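# Lift ring off stake, lay it flat in blue tray

## Task

Remove the ring from the stake and set it down so that it rests flat on the bottom of the blue tray.

## Robot and tools

ROBOT AND FRAMES. Two arms, left_arm and right_arm, stand on opposite sides of a table. left_arm's base is at (-0.039, +0.453, +0.126) m, quat_wxyz (+0.714, 0, 0, -0.700), on the +y side; right_arm's is at (+0.048, -0.456, +0.122) m, quat_wxyz (+0.709, 0, 0, +0.706). The arm names do not match left or right in the pictures. Scene frame: origin at the table centre, tabletop at z = +0.020 m, +z up. Every hand pose, velocity, Hand target, offset and wrist-camera pose is given in that arm's own base frame; fixed cameras and the table use the scene frame. Joints from base outward: waist (-3.054 to 3.054 rad), shoulder (0.000 to 3.142), elbow (0.000 to 2.356), wrist pitch (-1.571 to 1.571), wrist yaw (-1.571 to 1.571), wrist roll (-3.142 to 3.142), then the gripper.

GRIPPER. Fingers extend along the hand's +x axis and close along its y axis. end_effector_position is the midpoint between the fingers, roughly 3 to 4 cm short of the tips; only the outermost 1.5 cm of each inner face is flat. Opening is absolute: +1 = fully open (0.080 m), -1 = closed; empty fingers touch near -0.78. Full open to closed needs at least about 0.6 s. To hold a part, keep commanding about 0.08 below the grip_measured value seen at first contact (less for a softer hold).

COMMAND ROW. Every motion argument is built from rows of 14 numbers in [-1, 1], one list covering both arms: dx, dy, dz, rx, ry, rz, opening for left_arm, then the same seven for right_arm. dx..rz are offsets, not poses: they are measured from the arm's Hand target as it stood when the action or move began, along that arm's base axes, with rotation about the Hand target's position; rx, ry, rz form one rotation vector. Scale: 1.0 equals 0.6 m or 180 degrees. A translation longer than 1.0 is cut back along its direction. Six zeros re-request the current Hand target; a 0 in the opening slot is a real command, so resend the present opening to leave a gripper alone.

execute_actions(actions, cameras). actions: a list of actions; each action has up to 15 rows, one per 1/30 s step, and if shorter its last row is held for the remaining steps. All rows of one action count from that action's starting Hand target, so repeating an offset in a later action moves further. cameras: names, ["all"], or [] for none; omitted/null means all when actions is empty, otherwise none. An unknown name voids the call. An empty actions list just reports state and images.

move(target, speed, blend, opening_speed, grip_force, blocking, cameras). target: one 14-number row or a list of up to 15 rows; every row is an offset from the same starting Hand targets. The grippers travel in straight lines, all finishing together, lasting at least 0.5 s and cut off at 10 s in total. speed: path top speed in m/s, 0.002 to 4.3, default 0.25 (turning up to twice that in rad/s); one value or one per target. blend: corner rounding in m per target, 0 (default) stops at each. opening_speed: rate of the commanded opening per second on the -1..+1 scale, at least 0.2. grip_force: per-pad limit in N, 8 to 34, one value or one per arm; it persists. blocking=false returns after about 0.5 s while the move keeps going. Paths ignore obstacles and the other arm; faster moves lag, stray and strike harder. Steer around an arm's own base rather than close past it. A later target's opening change is applied only once everything is at rest there.

wait(seconds 0 to 10) lets time pass holding the last commands. stop() brakes a running move. zoom_image(camera, region=[x0, y0, x1, y1]) enlarges part of a camera's newest full image; region at most 504 px each way, origin top-left. finished_scene(scene) closes the current scene for good; the goal must still hold once the robot lets go.

RESULTS. Per arm: end_effector_position (m), end_effector_quat_wxyz and velocities in its base frame (may be off by a few cm); Hand target, the last commanded pose after clipping, from which the next offsets count; Tool commands; grip_measured (same scale as opening, off by up to ~2 mm, narrower than a squeezed part); Joint positions (last value = opening in metres); Joint torques and External joint torques (an outside push toward a larger joint value lowers the reading); grip_effort_n (motor effort, negative = closing, not pad force). "within noise" means the arm is still. A move adds a "move:" line: done, off_target, moving, held, blocked or fault, plus limits=paced (pose clipped) or limits=held (steps withheld). blocked means something stopped that gripper far from its aim. MOTOR HOT appears from 50 °C; OVER-TEMPERATURE FAULT near 95 °C; OVER-SPEED FAULT after too fast a joint motion. Action calls also list some intermediate gripper positions.

CONTROL QUIRKS. Commanded orientation is clipped to within 32 degrees of the measured one each step. Grippers often stop short, sag or tilt, especially far out; check the pose after each move and send the remaining gap as a new offset. Tiny moves may not happen or may go astray.

AVOID. Dropping the ring or releasing it while moving; hard hits on the stake, tray or table; anything leaving the table. Contact torques at these limits (N m) stop an arm for 10 s: waist 17.8, shoulder 22, elbow 22, wrist pitch 5.8, wrist yaw 5.78, wrist roll 5.42. Keep the two grippers, housings and wrist cameras apart; the wrist-camera cable counts as part of the hand. Don't press into unreachable poses or hold loads long (heat). End a push by commanding the target back behind the gripper.

CAMERAS. cam_head_left, cam_head_right, cam_high, cam_low, cam_left_wrist, cam_right_wrist, each 896x504, with pinhole+radial calibrations (K, D, T_world_to_cam) accurate to within millimetres to a few cm.

Each tool is called after "Emit:" in YAML: its name, and indented under it one key for each argument.

## Session

I'll look at the scene first.

Emit:
execute_actions:
  actions: []

Scene clock: 0.00 s.
left_arm: end_effector_position=(+0.3501, +0.0041, +0.1421) grip_measured=+1.000 grip_effort_n=n/a end_effector_quat_wxyz=(+0.911, -0.193, +0.144, +0.334) | right_arm: end_effector_position=(+0.2285, +0.2154, +0.0280) grip_measured=+1.000 grip_effort_n=n/a end_effector_quat_wxyz=(+0.778, +0.002, +0.264, +0.570)
Joint positions: left_arm=[-0.319 1.409 0.662 0.106 -0.857 -0.795 0.08] | right_arm=[0.393 1.736 0.315 0.768 -0.833 -0.174 0.08]
Joint velocities: within noise
Joint torques (N m): no reading
External joint torques (N m): no reading
Heat: left arm: hottest wrist roll 33 °C (+0.0 °C/min); right arm: hottest wrist pitch 33 °C (+0.0 °C/min).
Hand target: left_arm +0.3507, +0.0041, +0.1443; +0.911, -0.195, +0.141, +0.334 | right_arm +0.2286, +0.2155, +0.0283; +0.778, +0.002, +0.264, +0.571
Tool commands: left_gripper/opening=+1.0 right_gripper/opening=+1.0

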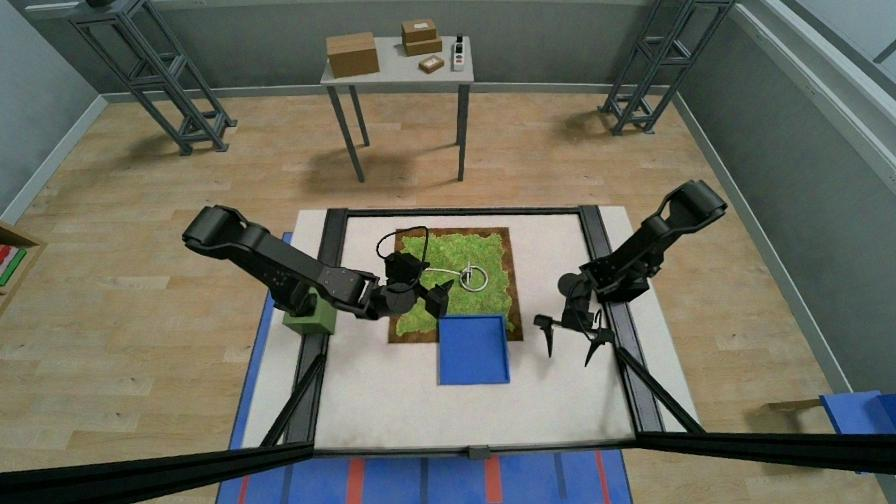

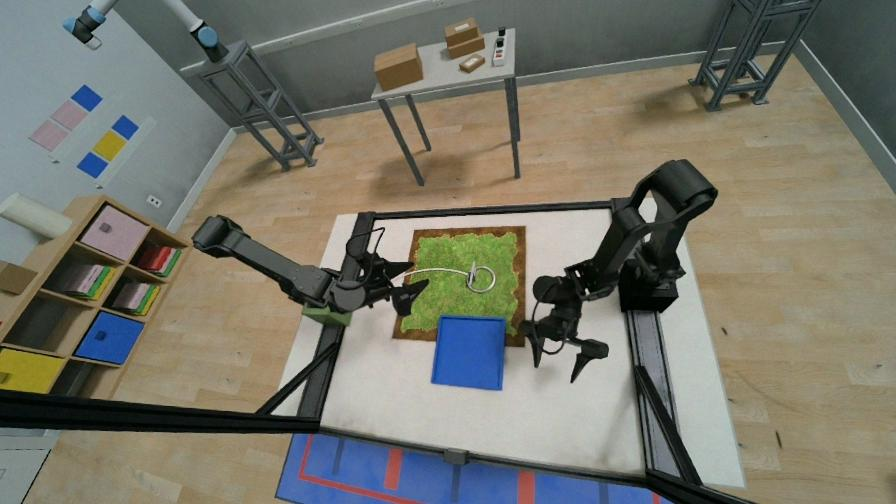

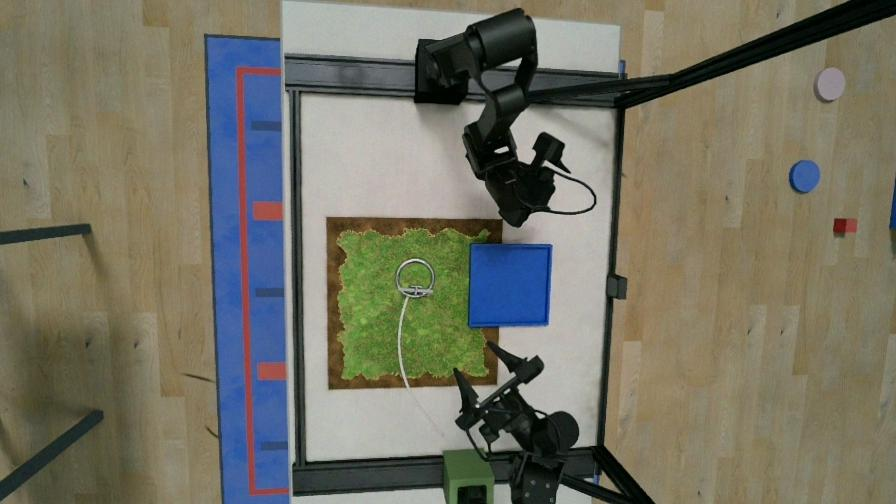

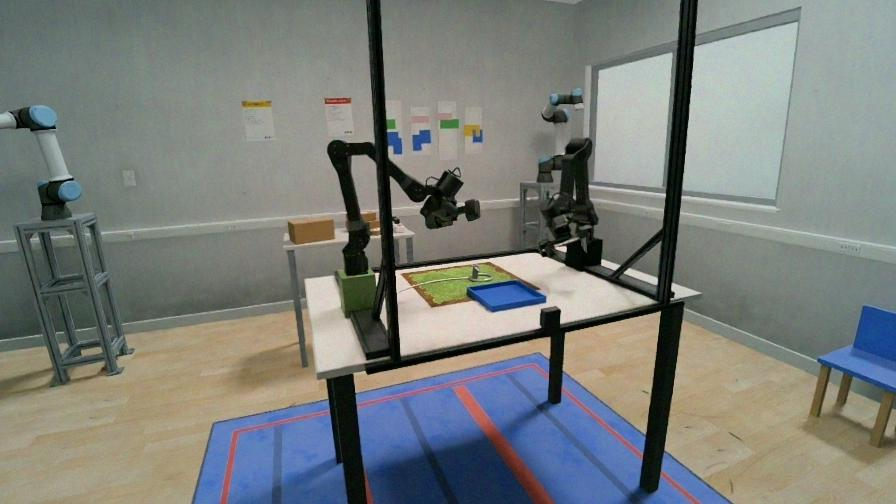

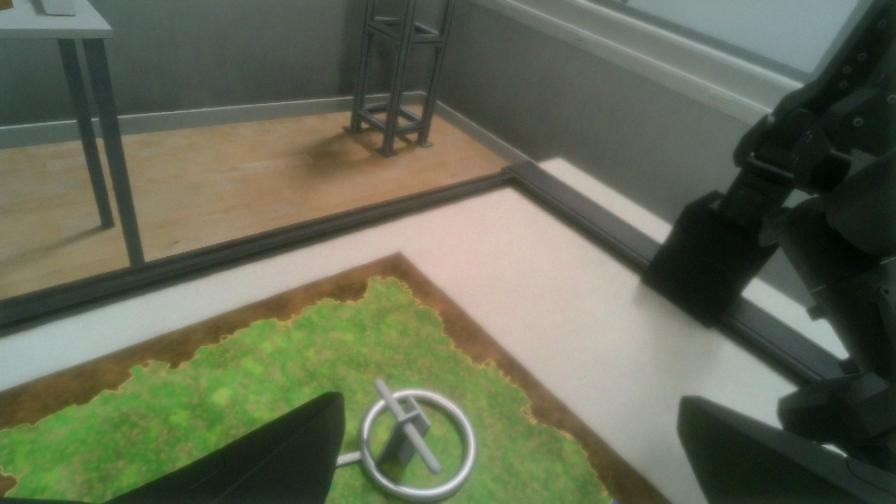

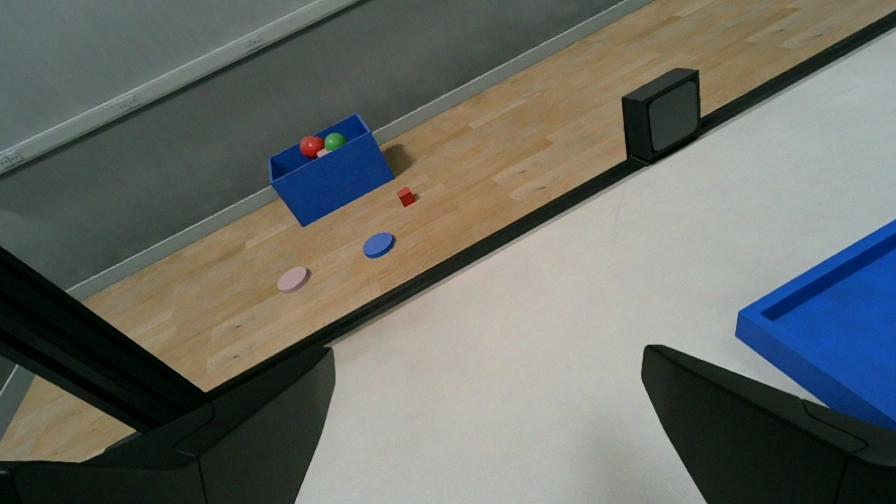

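Emit:
zoom_image:
  camera: "cam_left_wrist"
  region: [290, 340, 540, 504]

Emit:
zoom_image:
  camera: "cam_high"
  region: [310, 200, 570, 400]

Emit:
zoom_image:
  camera: "cam_low"
  region: [390, 240, 560, 330]

Emit:
zoom_image:
  camera: "cam_head_left"
  region: [370, 220, 540, 400]

Scaled by 2.016 from the camera's 896x504 image, which has a finer 1280x720 frame.

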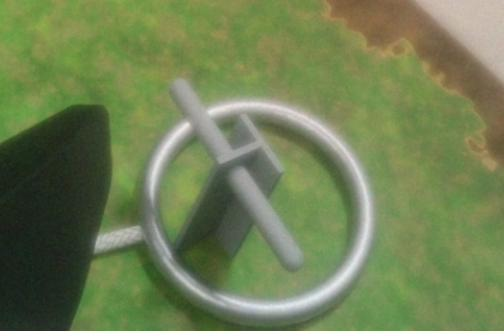

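Scaled by 1.938 from the camera's 896x504 image, which has a finer 1280x720 frame.

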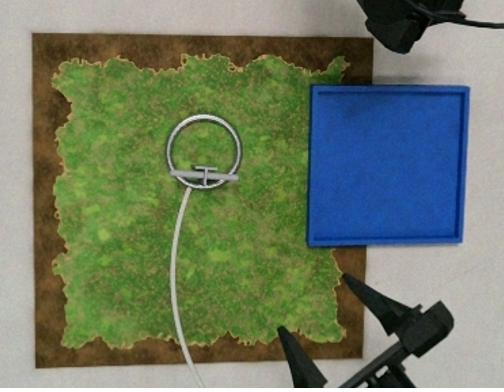

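Scaled by 2.965 from the camera's 896x504 image, which has a finer 1280x720 frame.

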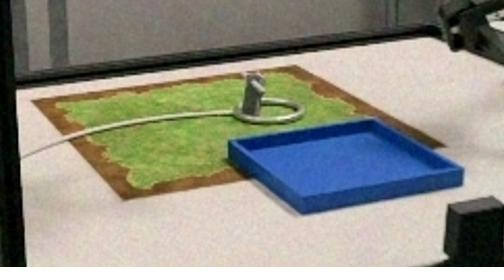

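Scaled by 2.800 from the camera's 896x504 image, which has a finer 1280x720 frame.

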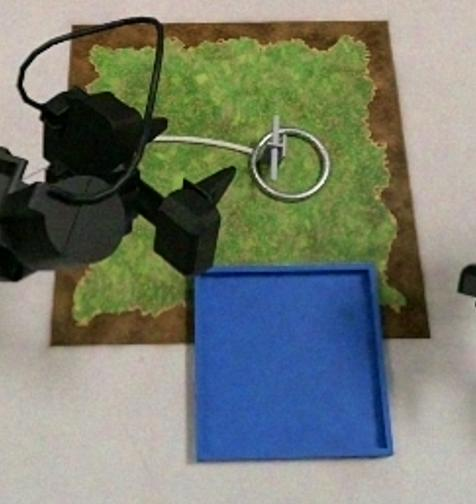

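Emit:
zoom_image:
  camera: "cam_high"
  region: [370, 370, 510, 504]

Emit:
zoom_image:
  camera: "cam_low"
  region: [320, 230, 440, 330]

Emit:
zoom_image:
  camera: "cam_head_right"
  region: [290, 220, 420, 360]

Emit:
zoom_image:
  camera: "cam_head_right"
  region: [430, 240, 530, 310]

Scaled by 3.600 from the camera's 896x504 image, which has a finer 1280x720 frame.

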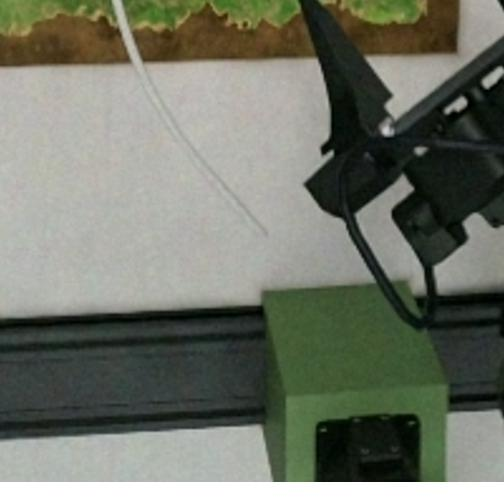

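Scaled by 4.200 from the camera's 896x504 image, which has a finer 1280x720 frame.

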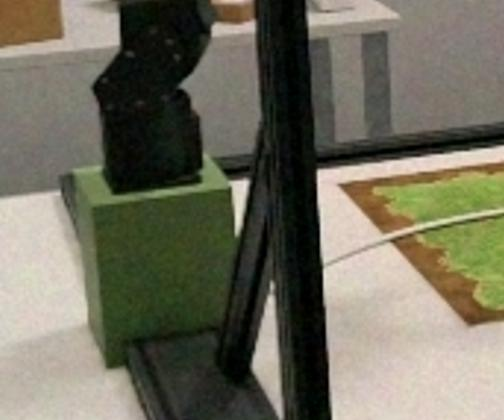

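Scaled by 3.600 from the camera's 896x504 image, which has a finer 1280x720 frame.

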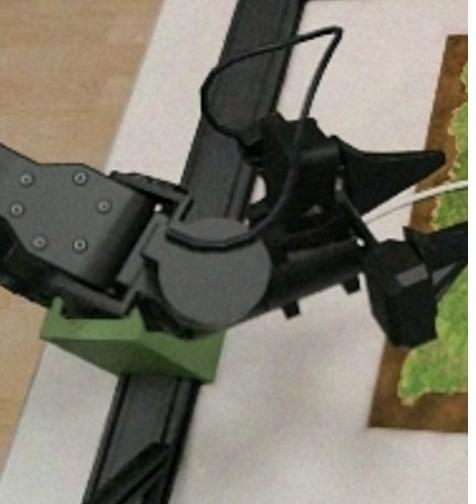

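Scaled by 5.040 from the camera's 896x504 image, which has a finer 1280x720 frame.

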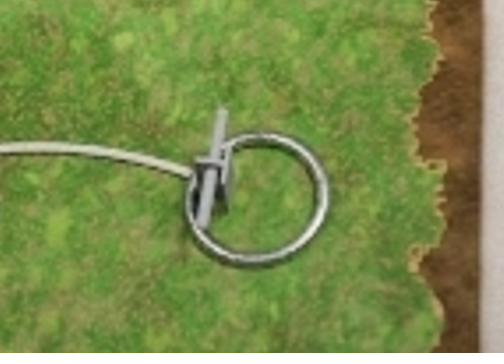

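Emit:
move:
  target:
    - [-0.135, -0.081, 0.083, -0.037, 0.039, -0.0142, 1.0, 0.2578, -0.4582, 0.12, -0.3701, -0.0197, 0.1615, 1.0]
  speed: 0.25
  cameras: ["all"]

Scene clock: 305.70 s.
left_arm: end_effector_position=(+0.2690, -0.0442, +0.1878) grip_measured=+1.000 grip_effort_n=-1.2 end_effector_quat_wxyz=(+0.894, -0.218, +0.229, +0.317) | right_arm: end_effector_position=(+0.3816, -0.0583, +0.1031) grip_measured=+1.000 grip_effort_n=1.2 end_effector_quat_wxyz=(+0.505, -0.499, +0.499, +0.498)
Joint positions: left_arm=[-0.608 1.166 0.859 -0.758 -0.895 -1.25 0.08] | right_arm=[-0.154 2.015 1.693 -1.243 -0.006 -1.717 0.08]
Joint torques (N m): left_arm=[-0.32 -3.86 6.32 0.57 -0.91 -0.13] | right_arm=[-0.06 -6.94 7.2 0 0.09 -0.24]
External joint torques (N m): left_arm=[-0.32 -0.68 0.28 -0.33 -0.47 -0.15] | right_arm=[-0.06 2.06 1.5 -0.3 0.15 -0.24]
Heat: left arm: hottest elbow 39 °C (+1.0 °C/min); right arm: hottest wrist pitch 40 °C (+0.0 °C/min).
Hand target: left_arm +0.2697, -0.0445, +0.1941; +0.895, -0.223, +0.220, +0.316 | right_arm +0.3833, -0.0594, +0.1004; +0.500, -0.500, +0.500, +0.501
Off the commanded pose: left_arm 0.006 m, 1 deg | right_arm 0.003 m, 1 deg.
move: done
camera_calibration:
cam_left_wrist: T_world_to_cam=[[0.694225, -0.68342, 0.225806, -0.24485], [-0.398278, -0.626072, -0.670379, 0.24984], [0.599521, 0.37546, -0.706827, 0.0636576], [0, 0, 0, 1]] pos_world=[0.231323, -0.0348184, 0.267771]
cam_right_wrist: T_world_to_cam=[[0.999568, -0.0270963, 0.0113519, -0.373075], [-0.029165, -0.961706, 0.272526, -0.0359652], [0.00353269, -0.27274, -0.962081, 0.160032], [0, 0, 0, 1]] pos_world=[0.3713, -0.00104987, 0.168]

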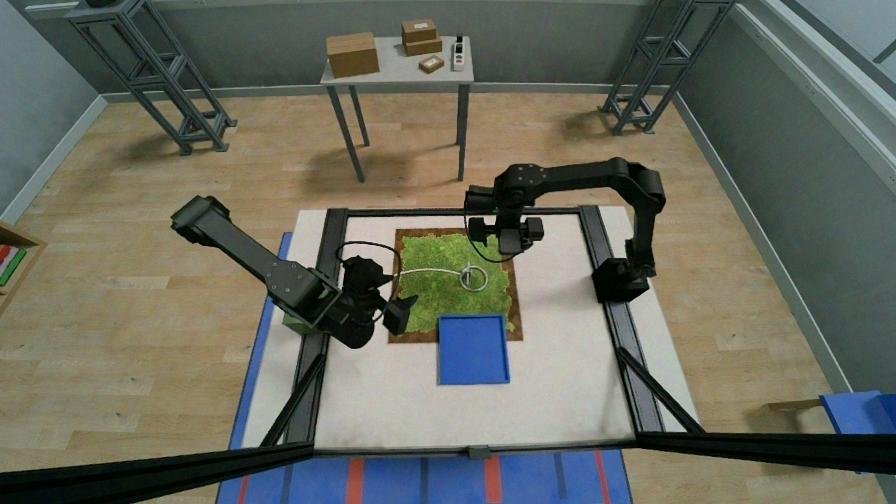

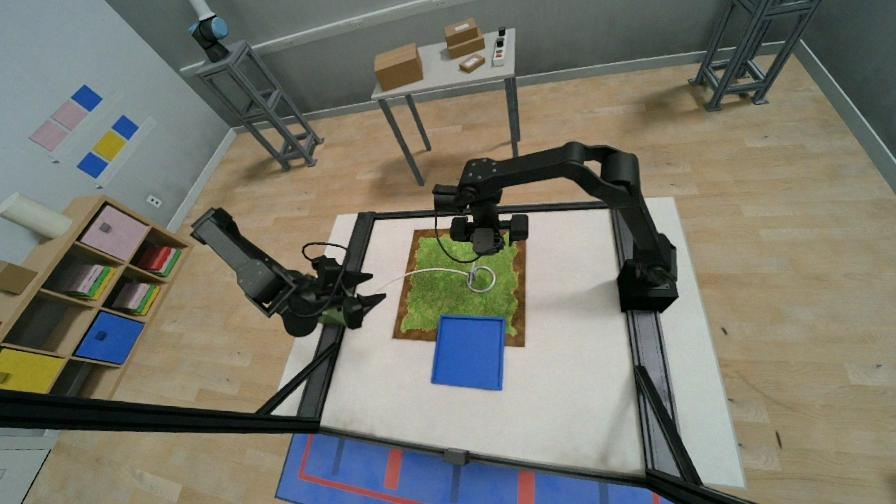

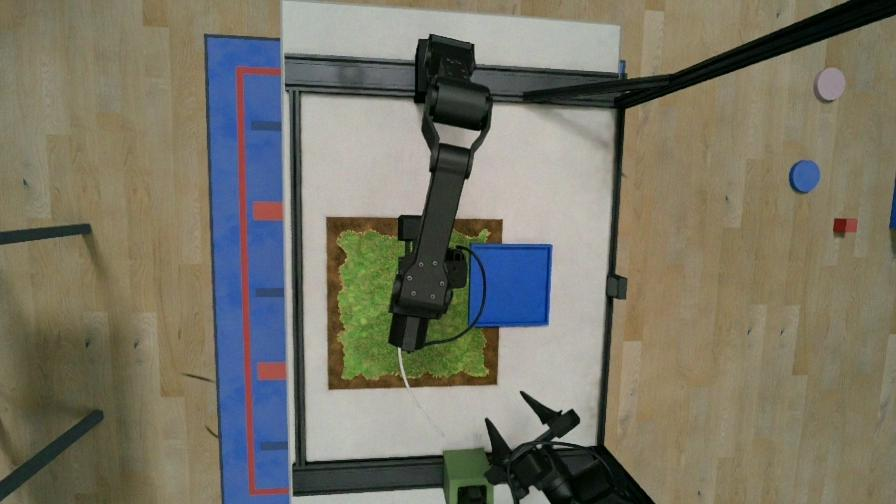

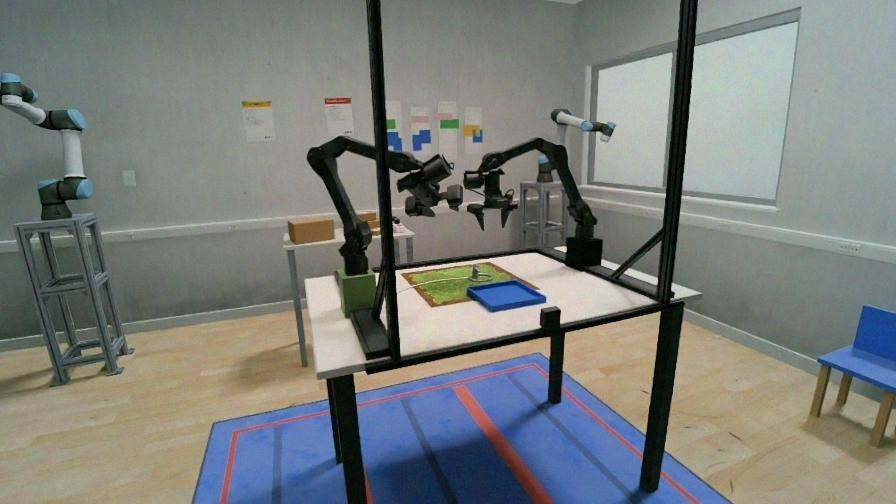

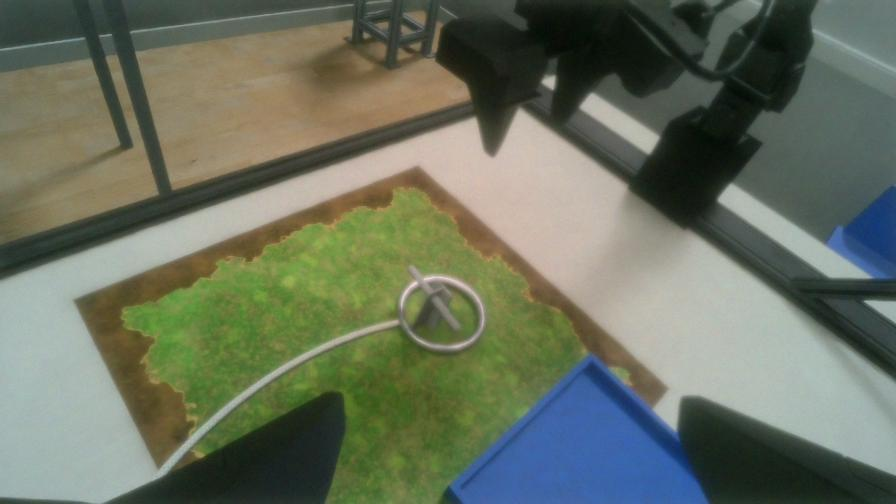

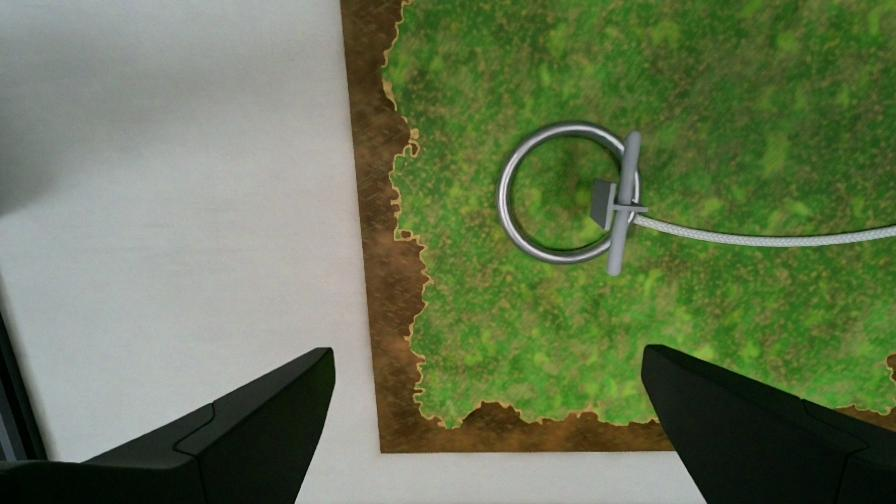

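Emit:
zoom_image:
  camera: "cam_right_wrist"
  region: [470, 100, 690, 290]

Emit:
zoom_image:
  camera: "cam_left_wrist"
  region: [370, 240, 520, 370]

Emit:
zoom_image:
  camera: "cam_right_wrist"
  region: [590, 120, 680, 290]

Scaled by 2.291 from the camera's 896x504 image, which has a finer 1280x720 frame.

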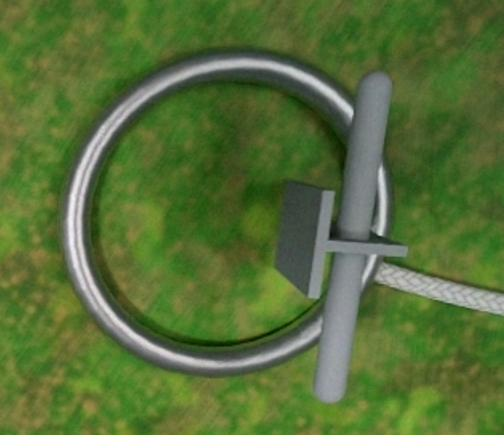

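Scaled by 3.360 from the camera's 896x504 image, which has a finer 1280x720 frame.

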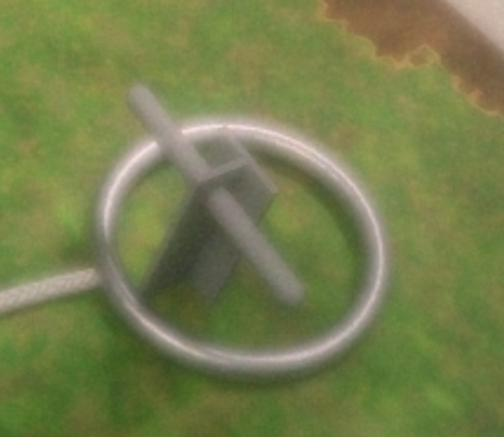

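Scaled by 2.965 from the camera's 896x504 image, which has a finer 1280x720 frame.

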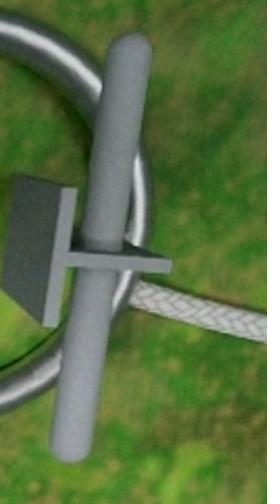

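Emit:
zoom_image:
  camera: "cam_low"
  region: [440, 140, 540, 240]

Emit:
zoom_image:
  camera: "cam_left_wrist"
  region: [420, 10, 640, 170]

Emit:
zoom_image:
  camera: "cam_head_right"
  region: [420, 170, 540, 300]

Scaled by 5.040 from the camera's 896x504 image, which has a finer 1280x720 frame.

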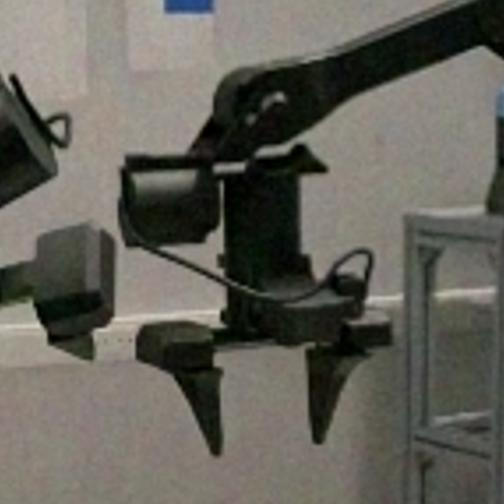

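Scaled by 2.291 from the camera's 896x504 image, which has a finer 1280x720 frame.

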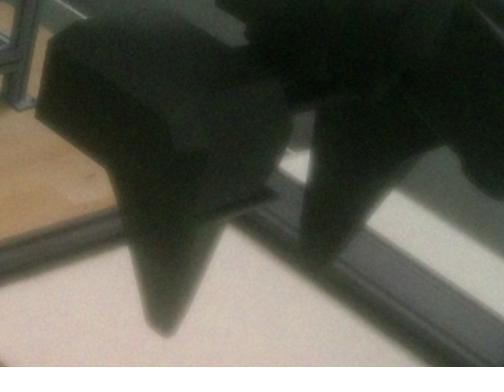

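Scaled by 3.877 from the camera's 896x504 image, which has a finer 1280x720 frame.

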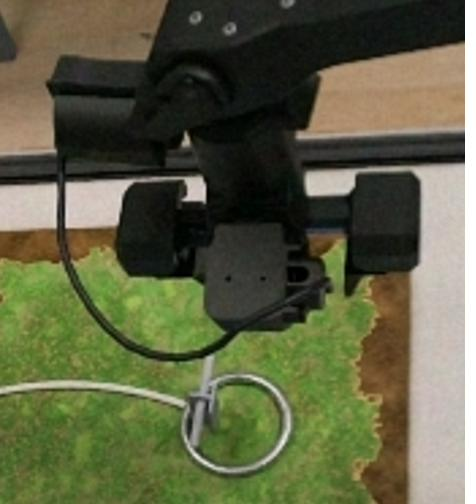

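Emit:
zoom_image:
  camera: "cam_head_right"
  region: [340, 240, 480, 320]

Emit:
zoom_image:
  camera: "cam_high"
  region: [380, 330, 480, 450]

Emit:
zoom_image:
  camera: "cam_left_wrist"
  region: [60, 300, 460, 504]

Scaled by 3.600 from the camera's 896x504 image, which has a finer 1280x720 frame.

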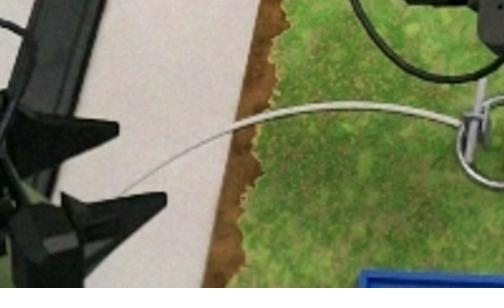

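Scaled by 4.200 from the camera's 896x504 image, which has a finer 1280x720 frame.

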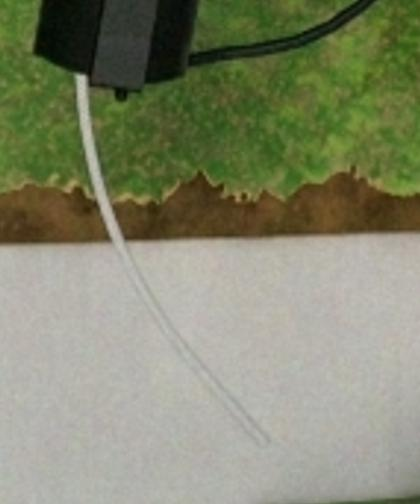

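Scaled by 1.260 from the camera's 896x504 image, which has a finer 1280x720 frame.

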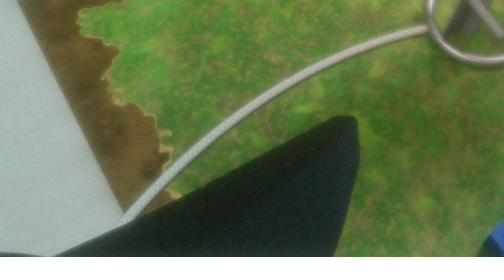

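Emit:
move:
  target: [0, 0, 0, 0, 0, 0, 1.0, 0.039, 0.0310, -0.1217, 0, 0, 0, -0.25]
  speed: 0.15
  cameras: ["cam_right_wrist", "cam_left_wrist", "cam_low"]

Scene clock: 600.10 s.
left_arm: end_effector_position=(+0.2690, -0.0441, +0.1878) grip_measured=+1.000 grip_effort_n=-0.7 end_effector_quat_wxyz=(+0.894, -0.218, +0.229, +0.317) | right_arm: end_effector_position=(+0.4087, -0.0408, +0.0336) grip_measured=-0.246 grip_effort_n=-16.0 end_effector_quat_wxyz=(+0.503, -0.504, +0.494, +0.498)
Joint positions: left_arm=[-0.608 1.166 0.859 -0.759 -0.896 -1.251 0.08] | right_arm=[-0.101 2.156 1.627 -1.027 -0.004 -1.677 0.024]
Joint torques (N m): left_arm=[-0.31 -3.76 6.38 0.6 -0.9 -0.09] | right_arm=[-0.03 -7.79 5.06 0.39 0.06 0.15]
External joint torques (N m): left_arm=[-0.32 -0.6 0.33 -0.31 -0.45 -0.1] | right_arm=[0.09 1.88 -0.39 0.09 0.1 0.15]
Heat: left arm: hottest elbow 44 °C (+1.0 °C/min); right arm: hottest shoulder 35 °C (+1.0 °C/min).
Hand target: left_arm +0.2697, -0.0445, +0.1941; +0.895, -0.223, +0.220, +0.316 | right_arm +0.4068, -0.0408, +0.0274; +0.500, -0.500, +0.500, +0.500
Off the commanded pose: left_arm 0.006 m, 1 deg | right_arm 0.007 m, 1 deg.
move: done
camera_calibration:
cam_left_wrist: T_world_to_cam=[[0.694482, -0.683198, 0.22569, -0.244801], [-0.397998, -0.62608, -0.670539, 0.249881], [0.59941, 0.375853, -0.706712, 0.0636292], [0, 0, 0, 1]] pos_world=[0.231322, -0.0347174, 0.267771]
cam_right_wrist: T_world_to_cam=[[0.999687, -0.0148112, 0.0201546, -0.398725], [-0.0197711, -0.961506, 0.274071, -0.0031939], [0.0153194, -0.274384, -0.961498, 0.0929541], [0, 0, 0, 1]] pos_world=[0.397113, 0.0165286, 0.0982867]
Images, in order (width x height): cam_low 896x504, cam_left_wrist 896x504, cam_right_wrist 896x504.

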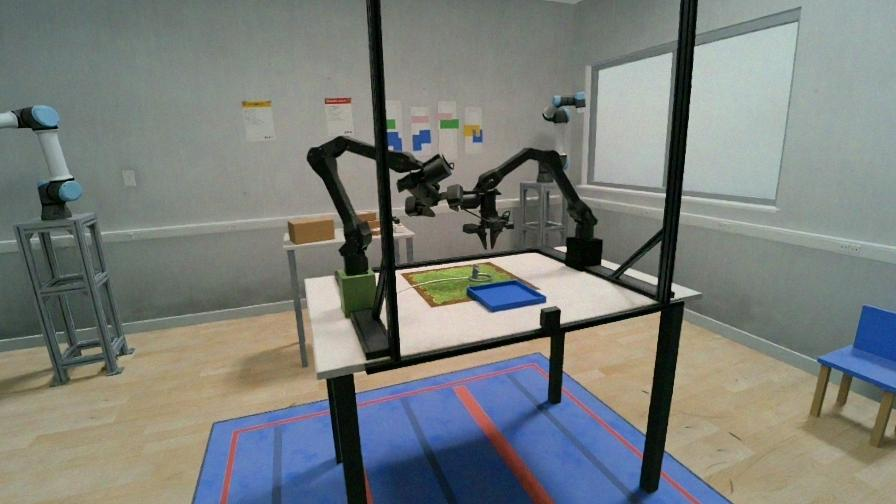

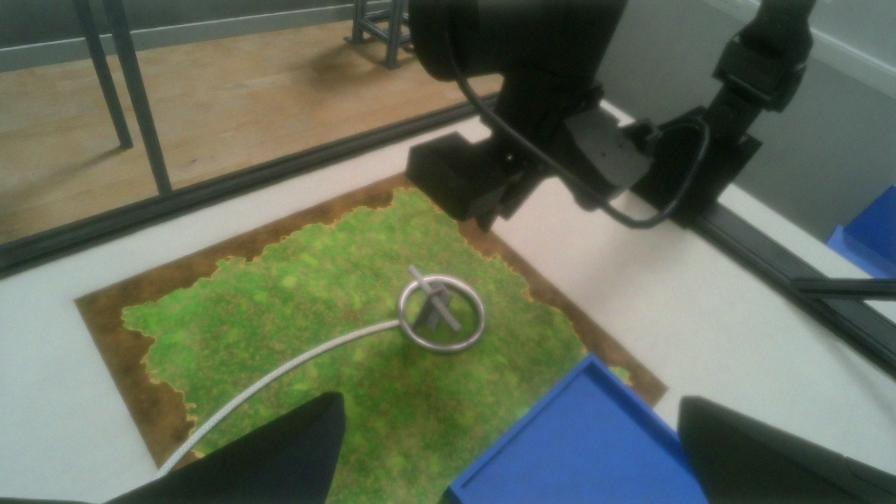

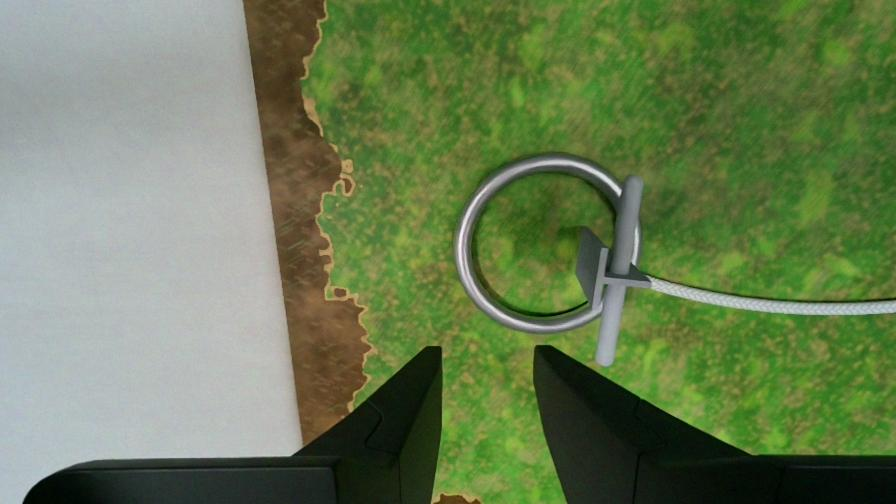

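Emit:
zoom_image:
  camera: "cam_right_wrist"
  region: [380, 320, 780, 504]

Emit:
zoom_image:
  camera: "cam_low"
  region: [430, 170, 550, 290]

Emit:
zoom_image:
  camera: "cam_left_wrist"
  region: [380, 90, 620, 370]

Scaled by 1.260 from the camera's 896x504 image, which has a finer 1280x720 frame.

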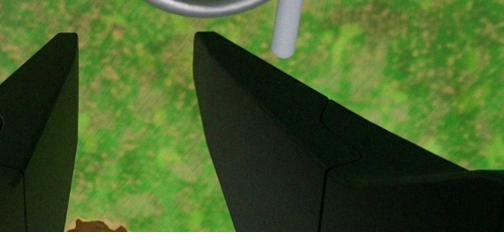

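Scaled by 4.200 from the camera's 896x504 image, which has a finer 1280x720 frame.

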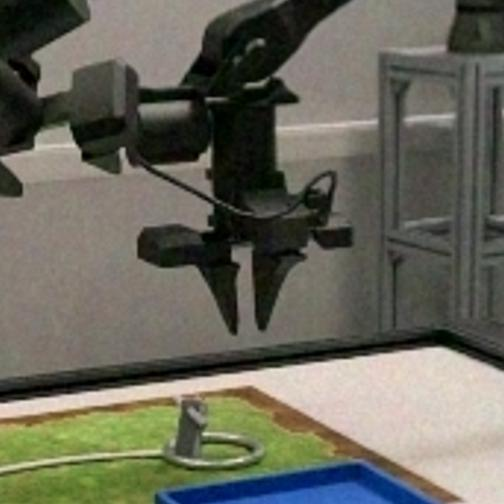

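Scaled by 1.800 from the camera's 896x504 image, which has a finer 1280x720 frame.

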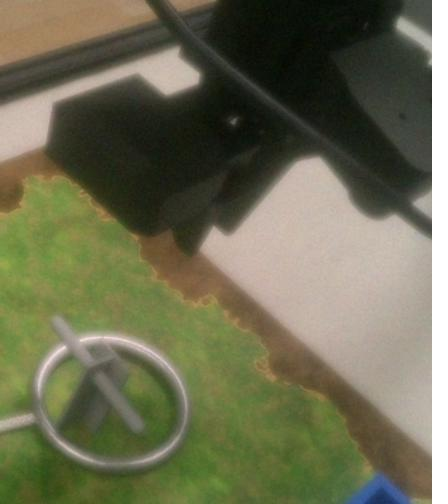

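Emit:
move:
  target: [0, 0, 0, 0, 0, 0, 1.0, -0.005, 0.0097, -0.109, 0, 0, 0, -0.335]
  speed: 0.1
  cameras: ["cam_right_wrist", "cam_left_wrist", "cam_low"]

Scene clock: 754.10 s.
left_arm: end_effector_position=(+0.2690, -0.0441, +0.1878) grip_measured=+1.000 grip_effort_n=-1.2 end_effector_quat_wxyz=(+0.894, -0.218, +0.229, +0.317) | right_arm: end_effector_position=(+0.4072, -0.0356, -0.0316) grip_measured=-0.332 grip_effort_n=-16.0 end_effector_quat_wxyz=(+0.504, -0.504, +0.494, +0.497)
Joint positions: left_arm=[-0.608 1.166 0.859 -0.759 -0.896 -1.251 0.08] | right_arm=[-0.089 2.246 1.496 -0.805 -0.004 -1.663 0.02]
Joint torques (N m): left_arm=[-0.31 -3.81 6.41 0.6 -0.9 -0.09] | right_arm=[0.07 -8.02 4.54 0.35 0.06 0.15]
External joint torques (N m): left_arm=[-0.3 -0.66 0.34 -0.32 -0.45 -0.1] | right_arm=[0.07 1.91 -0.58 0.03 0.11 0.15]
Heat: left arm: hottest elbow 45 °C (+0.0 °C/min); right arm: hottest shoulder 37 °C (+1.0 °C/min).
Hand target: left_arm +0.2697, -0.0445, +0.1941; +0.895, -0.223, +0.220, +0.316 | right_arm +0.4037, -0.0351, -0.0380; +0.500, -0.500, +0.500, +0.500
Off the commanded pose: left_arm 0.006 m, 1 deg | right_arm 0.007 m, 1 deg.
move: done
camera_calibration:
cam_left_wrist: T_world_to_cam=[[0.694482, -0.683198, 0.22569, -0.244801], [-0.397998, -0.62608, -0.670539, 0.249881], [0.59941, 0.375853, -0.706712, 0.0636292], [0, 0, 0, 1]] pos_world=[0.231322, -0.0347174, 0.267771]
cam_right_wrist: T_world_to_cam=[[0.999632, -0.0163777, 0.0216228, -0.395732], [-0.0216801, -0.961476, 0.274032, 0.020279], [0.0163018, -0.274399, -0.961478, 0.031394], [0, 0, 0, 1]] pos_world=[0.395514, 0.0216311, 0.0331844]
Images, in order (width x height): cam_low 896x504, cam_left_wrist 896x504, cam_right_wrist 896x504.

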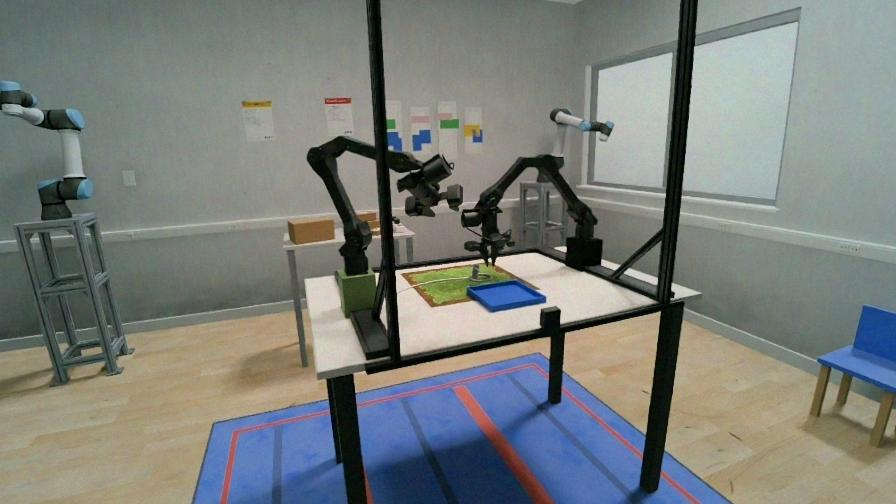

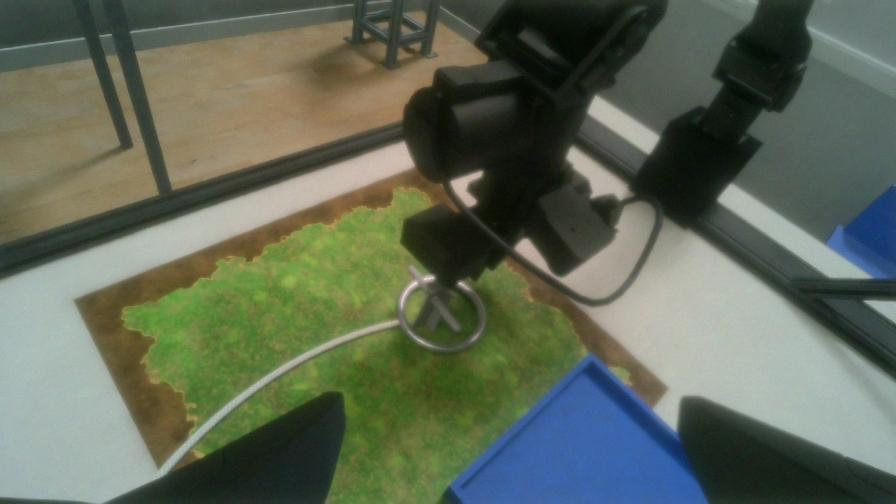

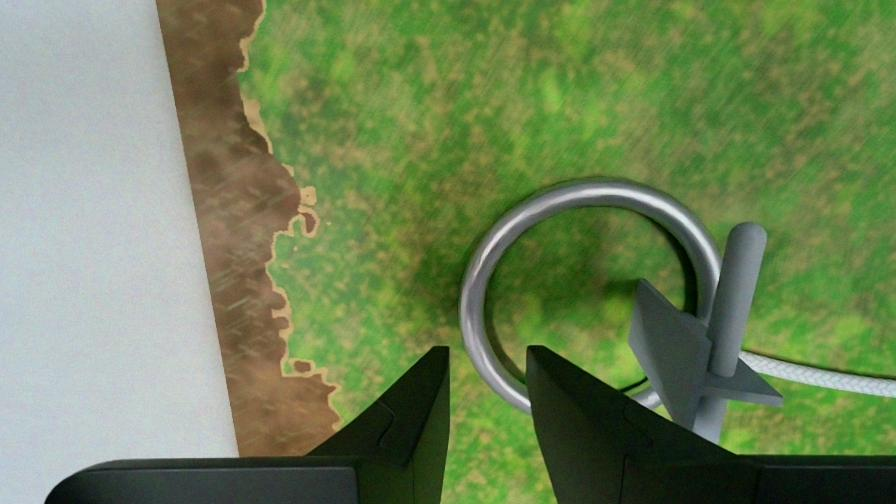

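Emit:
move:
  target: [0, 0, 0, 0, 0, 0, 1.0, -0.0038, 0, -0.0467, 0, 0, 0, -0.335]
  speed: 0.06
  cameras: ["cam_right_wrist", "cam_left_wrist"]

Scene clock: 781.07 s.
left_arm: end_effector_position=(+0.2690, -0.0441, +0.1878) grip_measured=+1.000 grip_effort_n=-0.7 end_effector_quat_wxyz=(+0.894, -0.218, +0.229, +0.317) | right_arm: end_effector_position=(+0.4057, -0.0355, -0.0591) grip_measured=-0.332 grip_effort_n=-15.6 end_effector_quat_wxyz=(+0.504, -0.505, +0.494, +0.497)
Joint positions: left_arm=[-0.608 1.166 0.859 -0.759 -0.896 -1.251 0.08] | right_arm=[-0.089 2.295 1.456 -0.714 -0.004 -1.663 0.02]
Joint torques (N m): left_arm=[-0.36 -3.75 6.45 0.58 -0.9 -0.07] | right_arm=[0.1 -7.79 4.22 0.37 0.06 0.13]
External joint torques (N m): left_arm=[-0.35 -0.59 0.44 -0.32 -0.46 -0.08] | right_arm=[-0.02 2.11 -0.57 0.07 0.12 0.13]
Heat: left arm: hottest elbow 45 °C (+0.0 °C/min); right arm: hottest shoulder 37 °C (+1.0 °C/min).
Hand target: left_arm +0.2697, -0.0445, +0.1941; +0.895, -0.223, +0.220, +0.316 | right_arm +0.4014, -0.0350, -0.0660; +0.500, -0.500, +0.500, +0.500
Off the commanded pose: left_arm 0.006 m, 1 deg | right_arm 0.008 m, 1 deg.
move: done
camera_calibration:
cam_left_wrist: T_world_to_cam=[[0.694482, -0.683198, 0.22569, -0.244801], [-0.397998, -0.62608, -0.670539, 0.249881], [0.59941, 0.375853, -0.706712, 0.0636292], [0, 0, 0, 1]] pos_world=[0.231322, -0.0347174, 0.267771]
cam_right_wrist: T_world_to_cam=[[0.999597, -0.0163618, 0.0231769, -0.393529], [-0.0220929, -0.961444, 0.274113, 0.0281618], [0.0177982, -0.274515, -0.961418, 0.00434849], [0, 0, 0, 1]] pos_world=[0.393916, 0.0218309, 0.00558195]
Images, in order (width x height): cam_left_wrist 896x504, cam_right_wrist 896x504.

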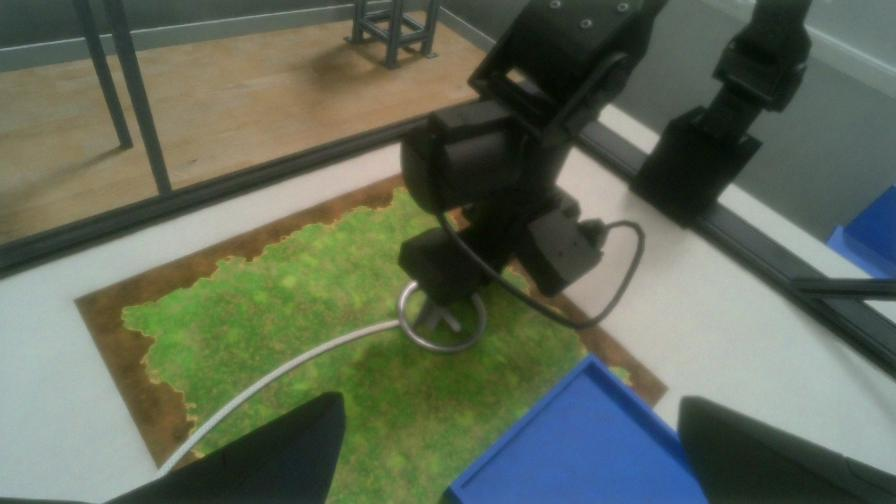

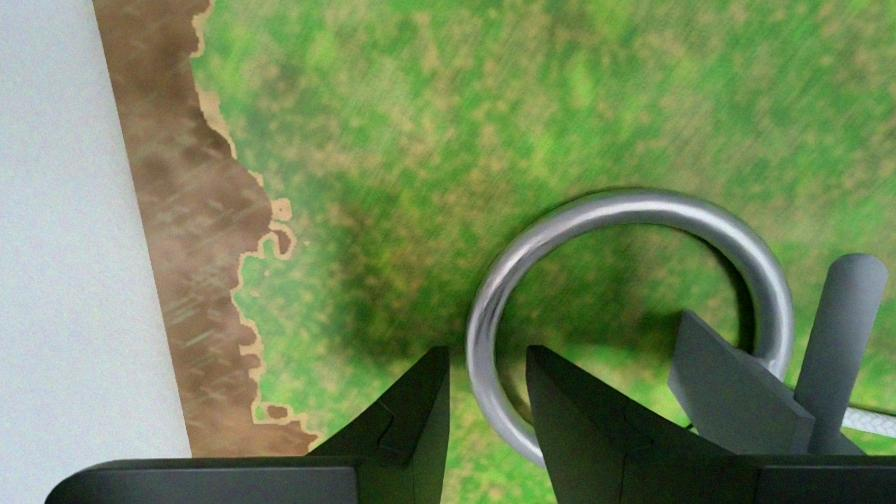

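Emit:
move:
  target: [0, 0, 0, 0, 0, 0, 1.0, -0.0025, 0, -0.0108, 0, 0, 0, -0.335]
  speed: 0.03
  cameras: ["cam_right_wrist"]

Scene clock: 798.27 s.
left_arm: end_effector_position=(+0.2690, -0.0441, +0.1878) grip_measured=+1.000 grip_effort_n=-0.7 end_effector_quat_wxyz=(+0.894, -0.218, +0.229, +0.317) | right_arm: end_effector_position=(+0.4047, -0.0354, -0.0652) grip_measured=-0.332 grip_effort_n=-15.6 end_effector_quat_wxyz=(+0.505, -0.505, +0.494, +0.497)
Joint positions: left_arm=[-0.608 1.166 0.859 -0.759 -0.896 -1.251 0.08] | right_arm=[-0.089 2.304 1.444 -0.691 -0.004 -1.663 0.02]
Joint torques (N m): left_arm=[-0.39 -3.83 6.42 0.58 -0.91 -0.09] | right_arm=[0.06 -7.68 4.04 0.36 0.06 0.12]
External joint torques (N m): left_arm=[-0.38 -0.71 0.44 -0.31 -0.47 -0.11] | right_arm=[0.12 2.38 -0.81 0.02 0.1 0.12]
Heat: left arm: hottest elbow 45 °C (+0.0 °C/min); right arm: hottest shoulder 38 °C (+1.0 °C/min).
Hand target: left_arm +0.2697, -0.0445, +0.1941; +0.895, -0.223, +0.220, +0.316 | right_arm +0.3999, -0.0350, -0.0725; +0.500, -0.500, +0.500, +0.500
Off the commanded pose: left_arm 0.006 m, 1 deg | right_arm 0.009 m, 1 deg.
move: off_target (right_arm)
camera_calibration:
cam_right_wrist: T_world_to_cam=[[0.999562, -0.0163727, 0.0246334, -0.392376], [-0.0225046, -0.961418, 0.274171, 0.0300424], [0.019194, -0.274605, -0.961366, -0.00192345], [0, 0, 0, 1]] pos_world=[0.392917, 0.0219308, -0.000420332]
Images, in order (width x height): cam_right_wrist 896x504.

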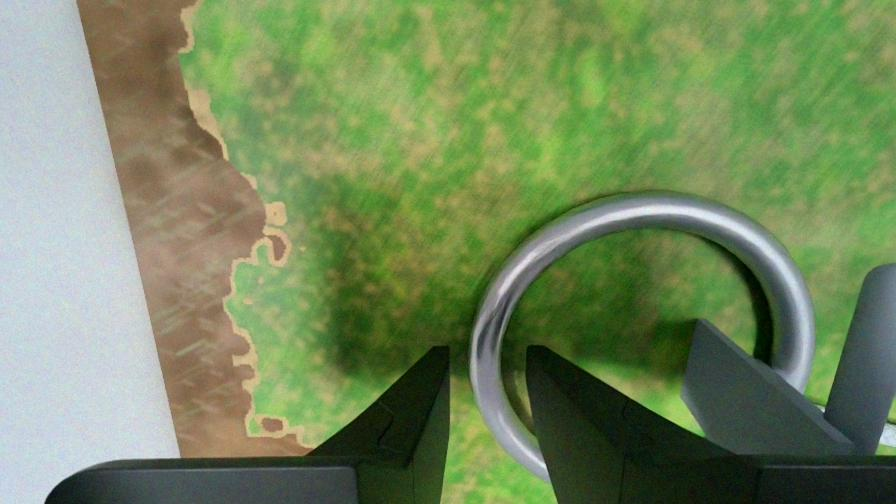

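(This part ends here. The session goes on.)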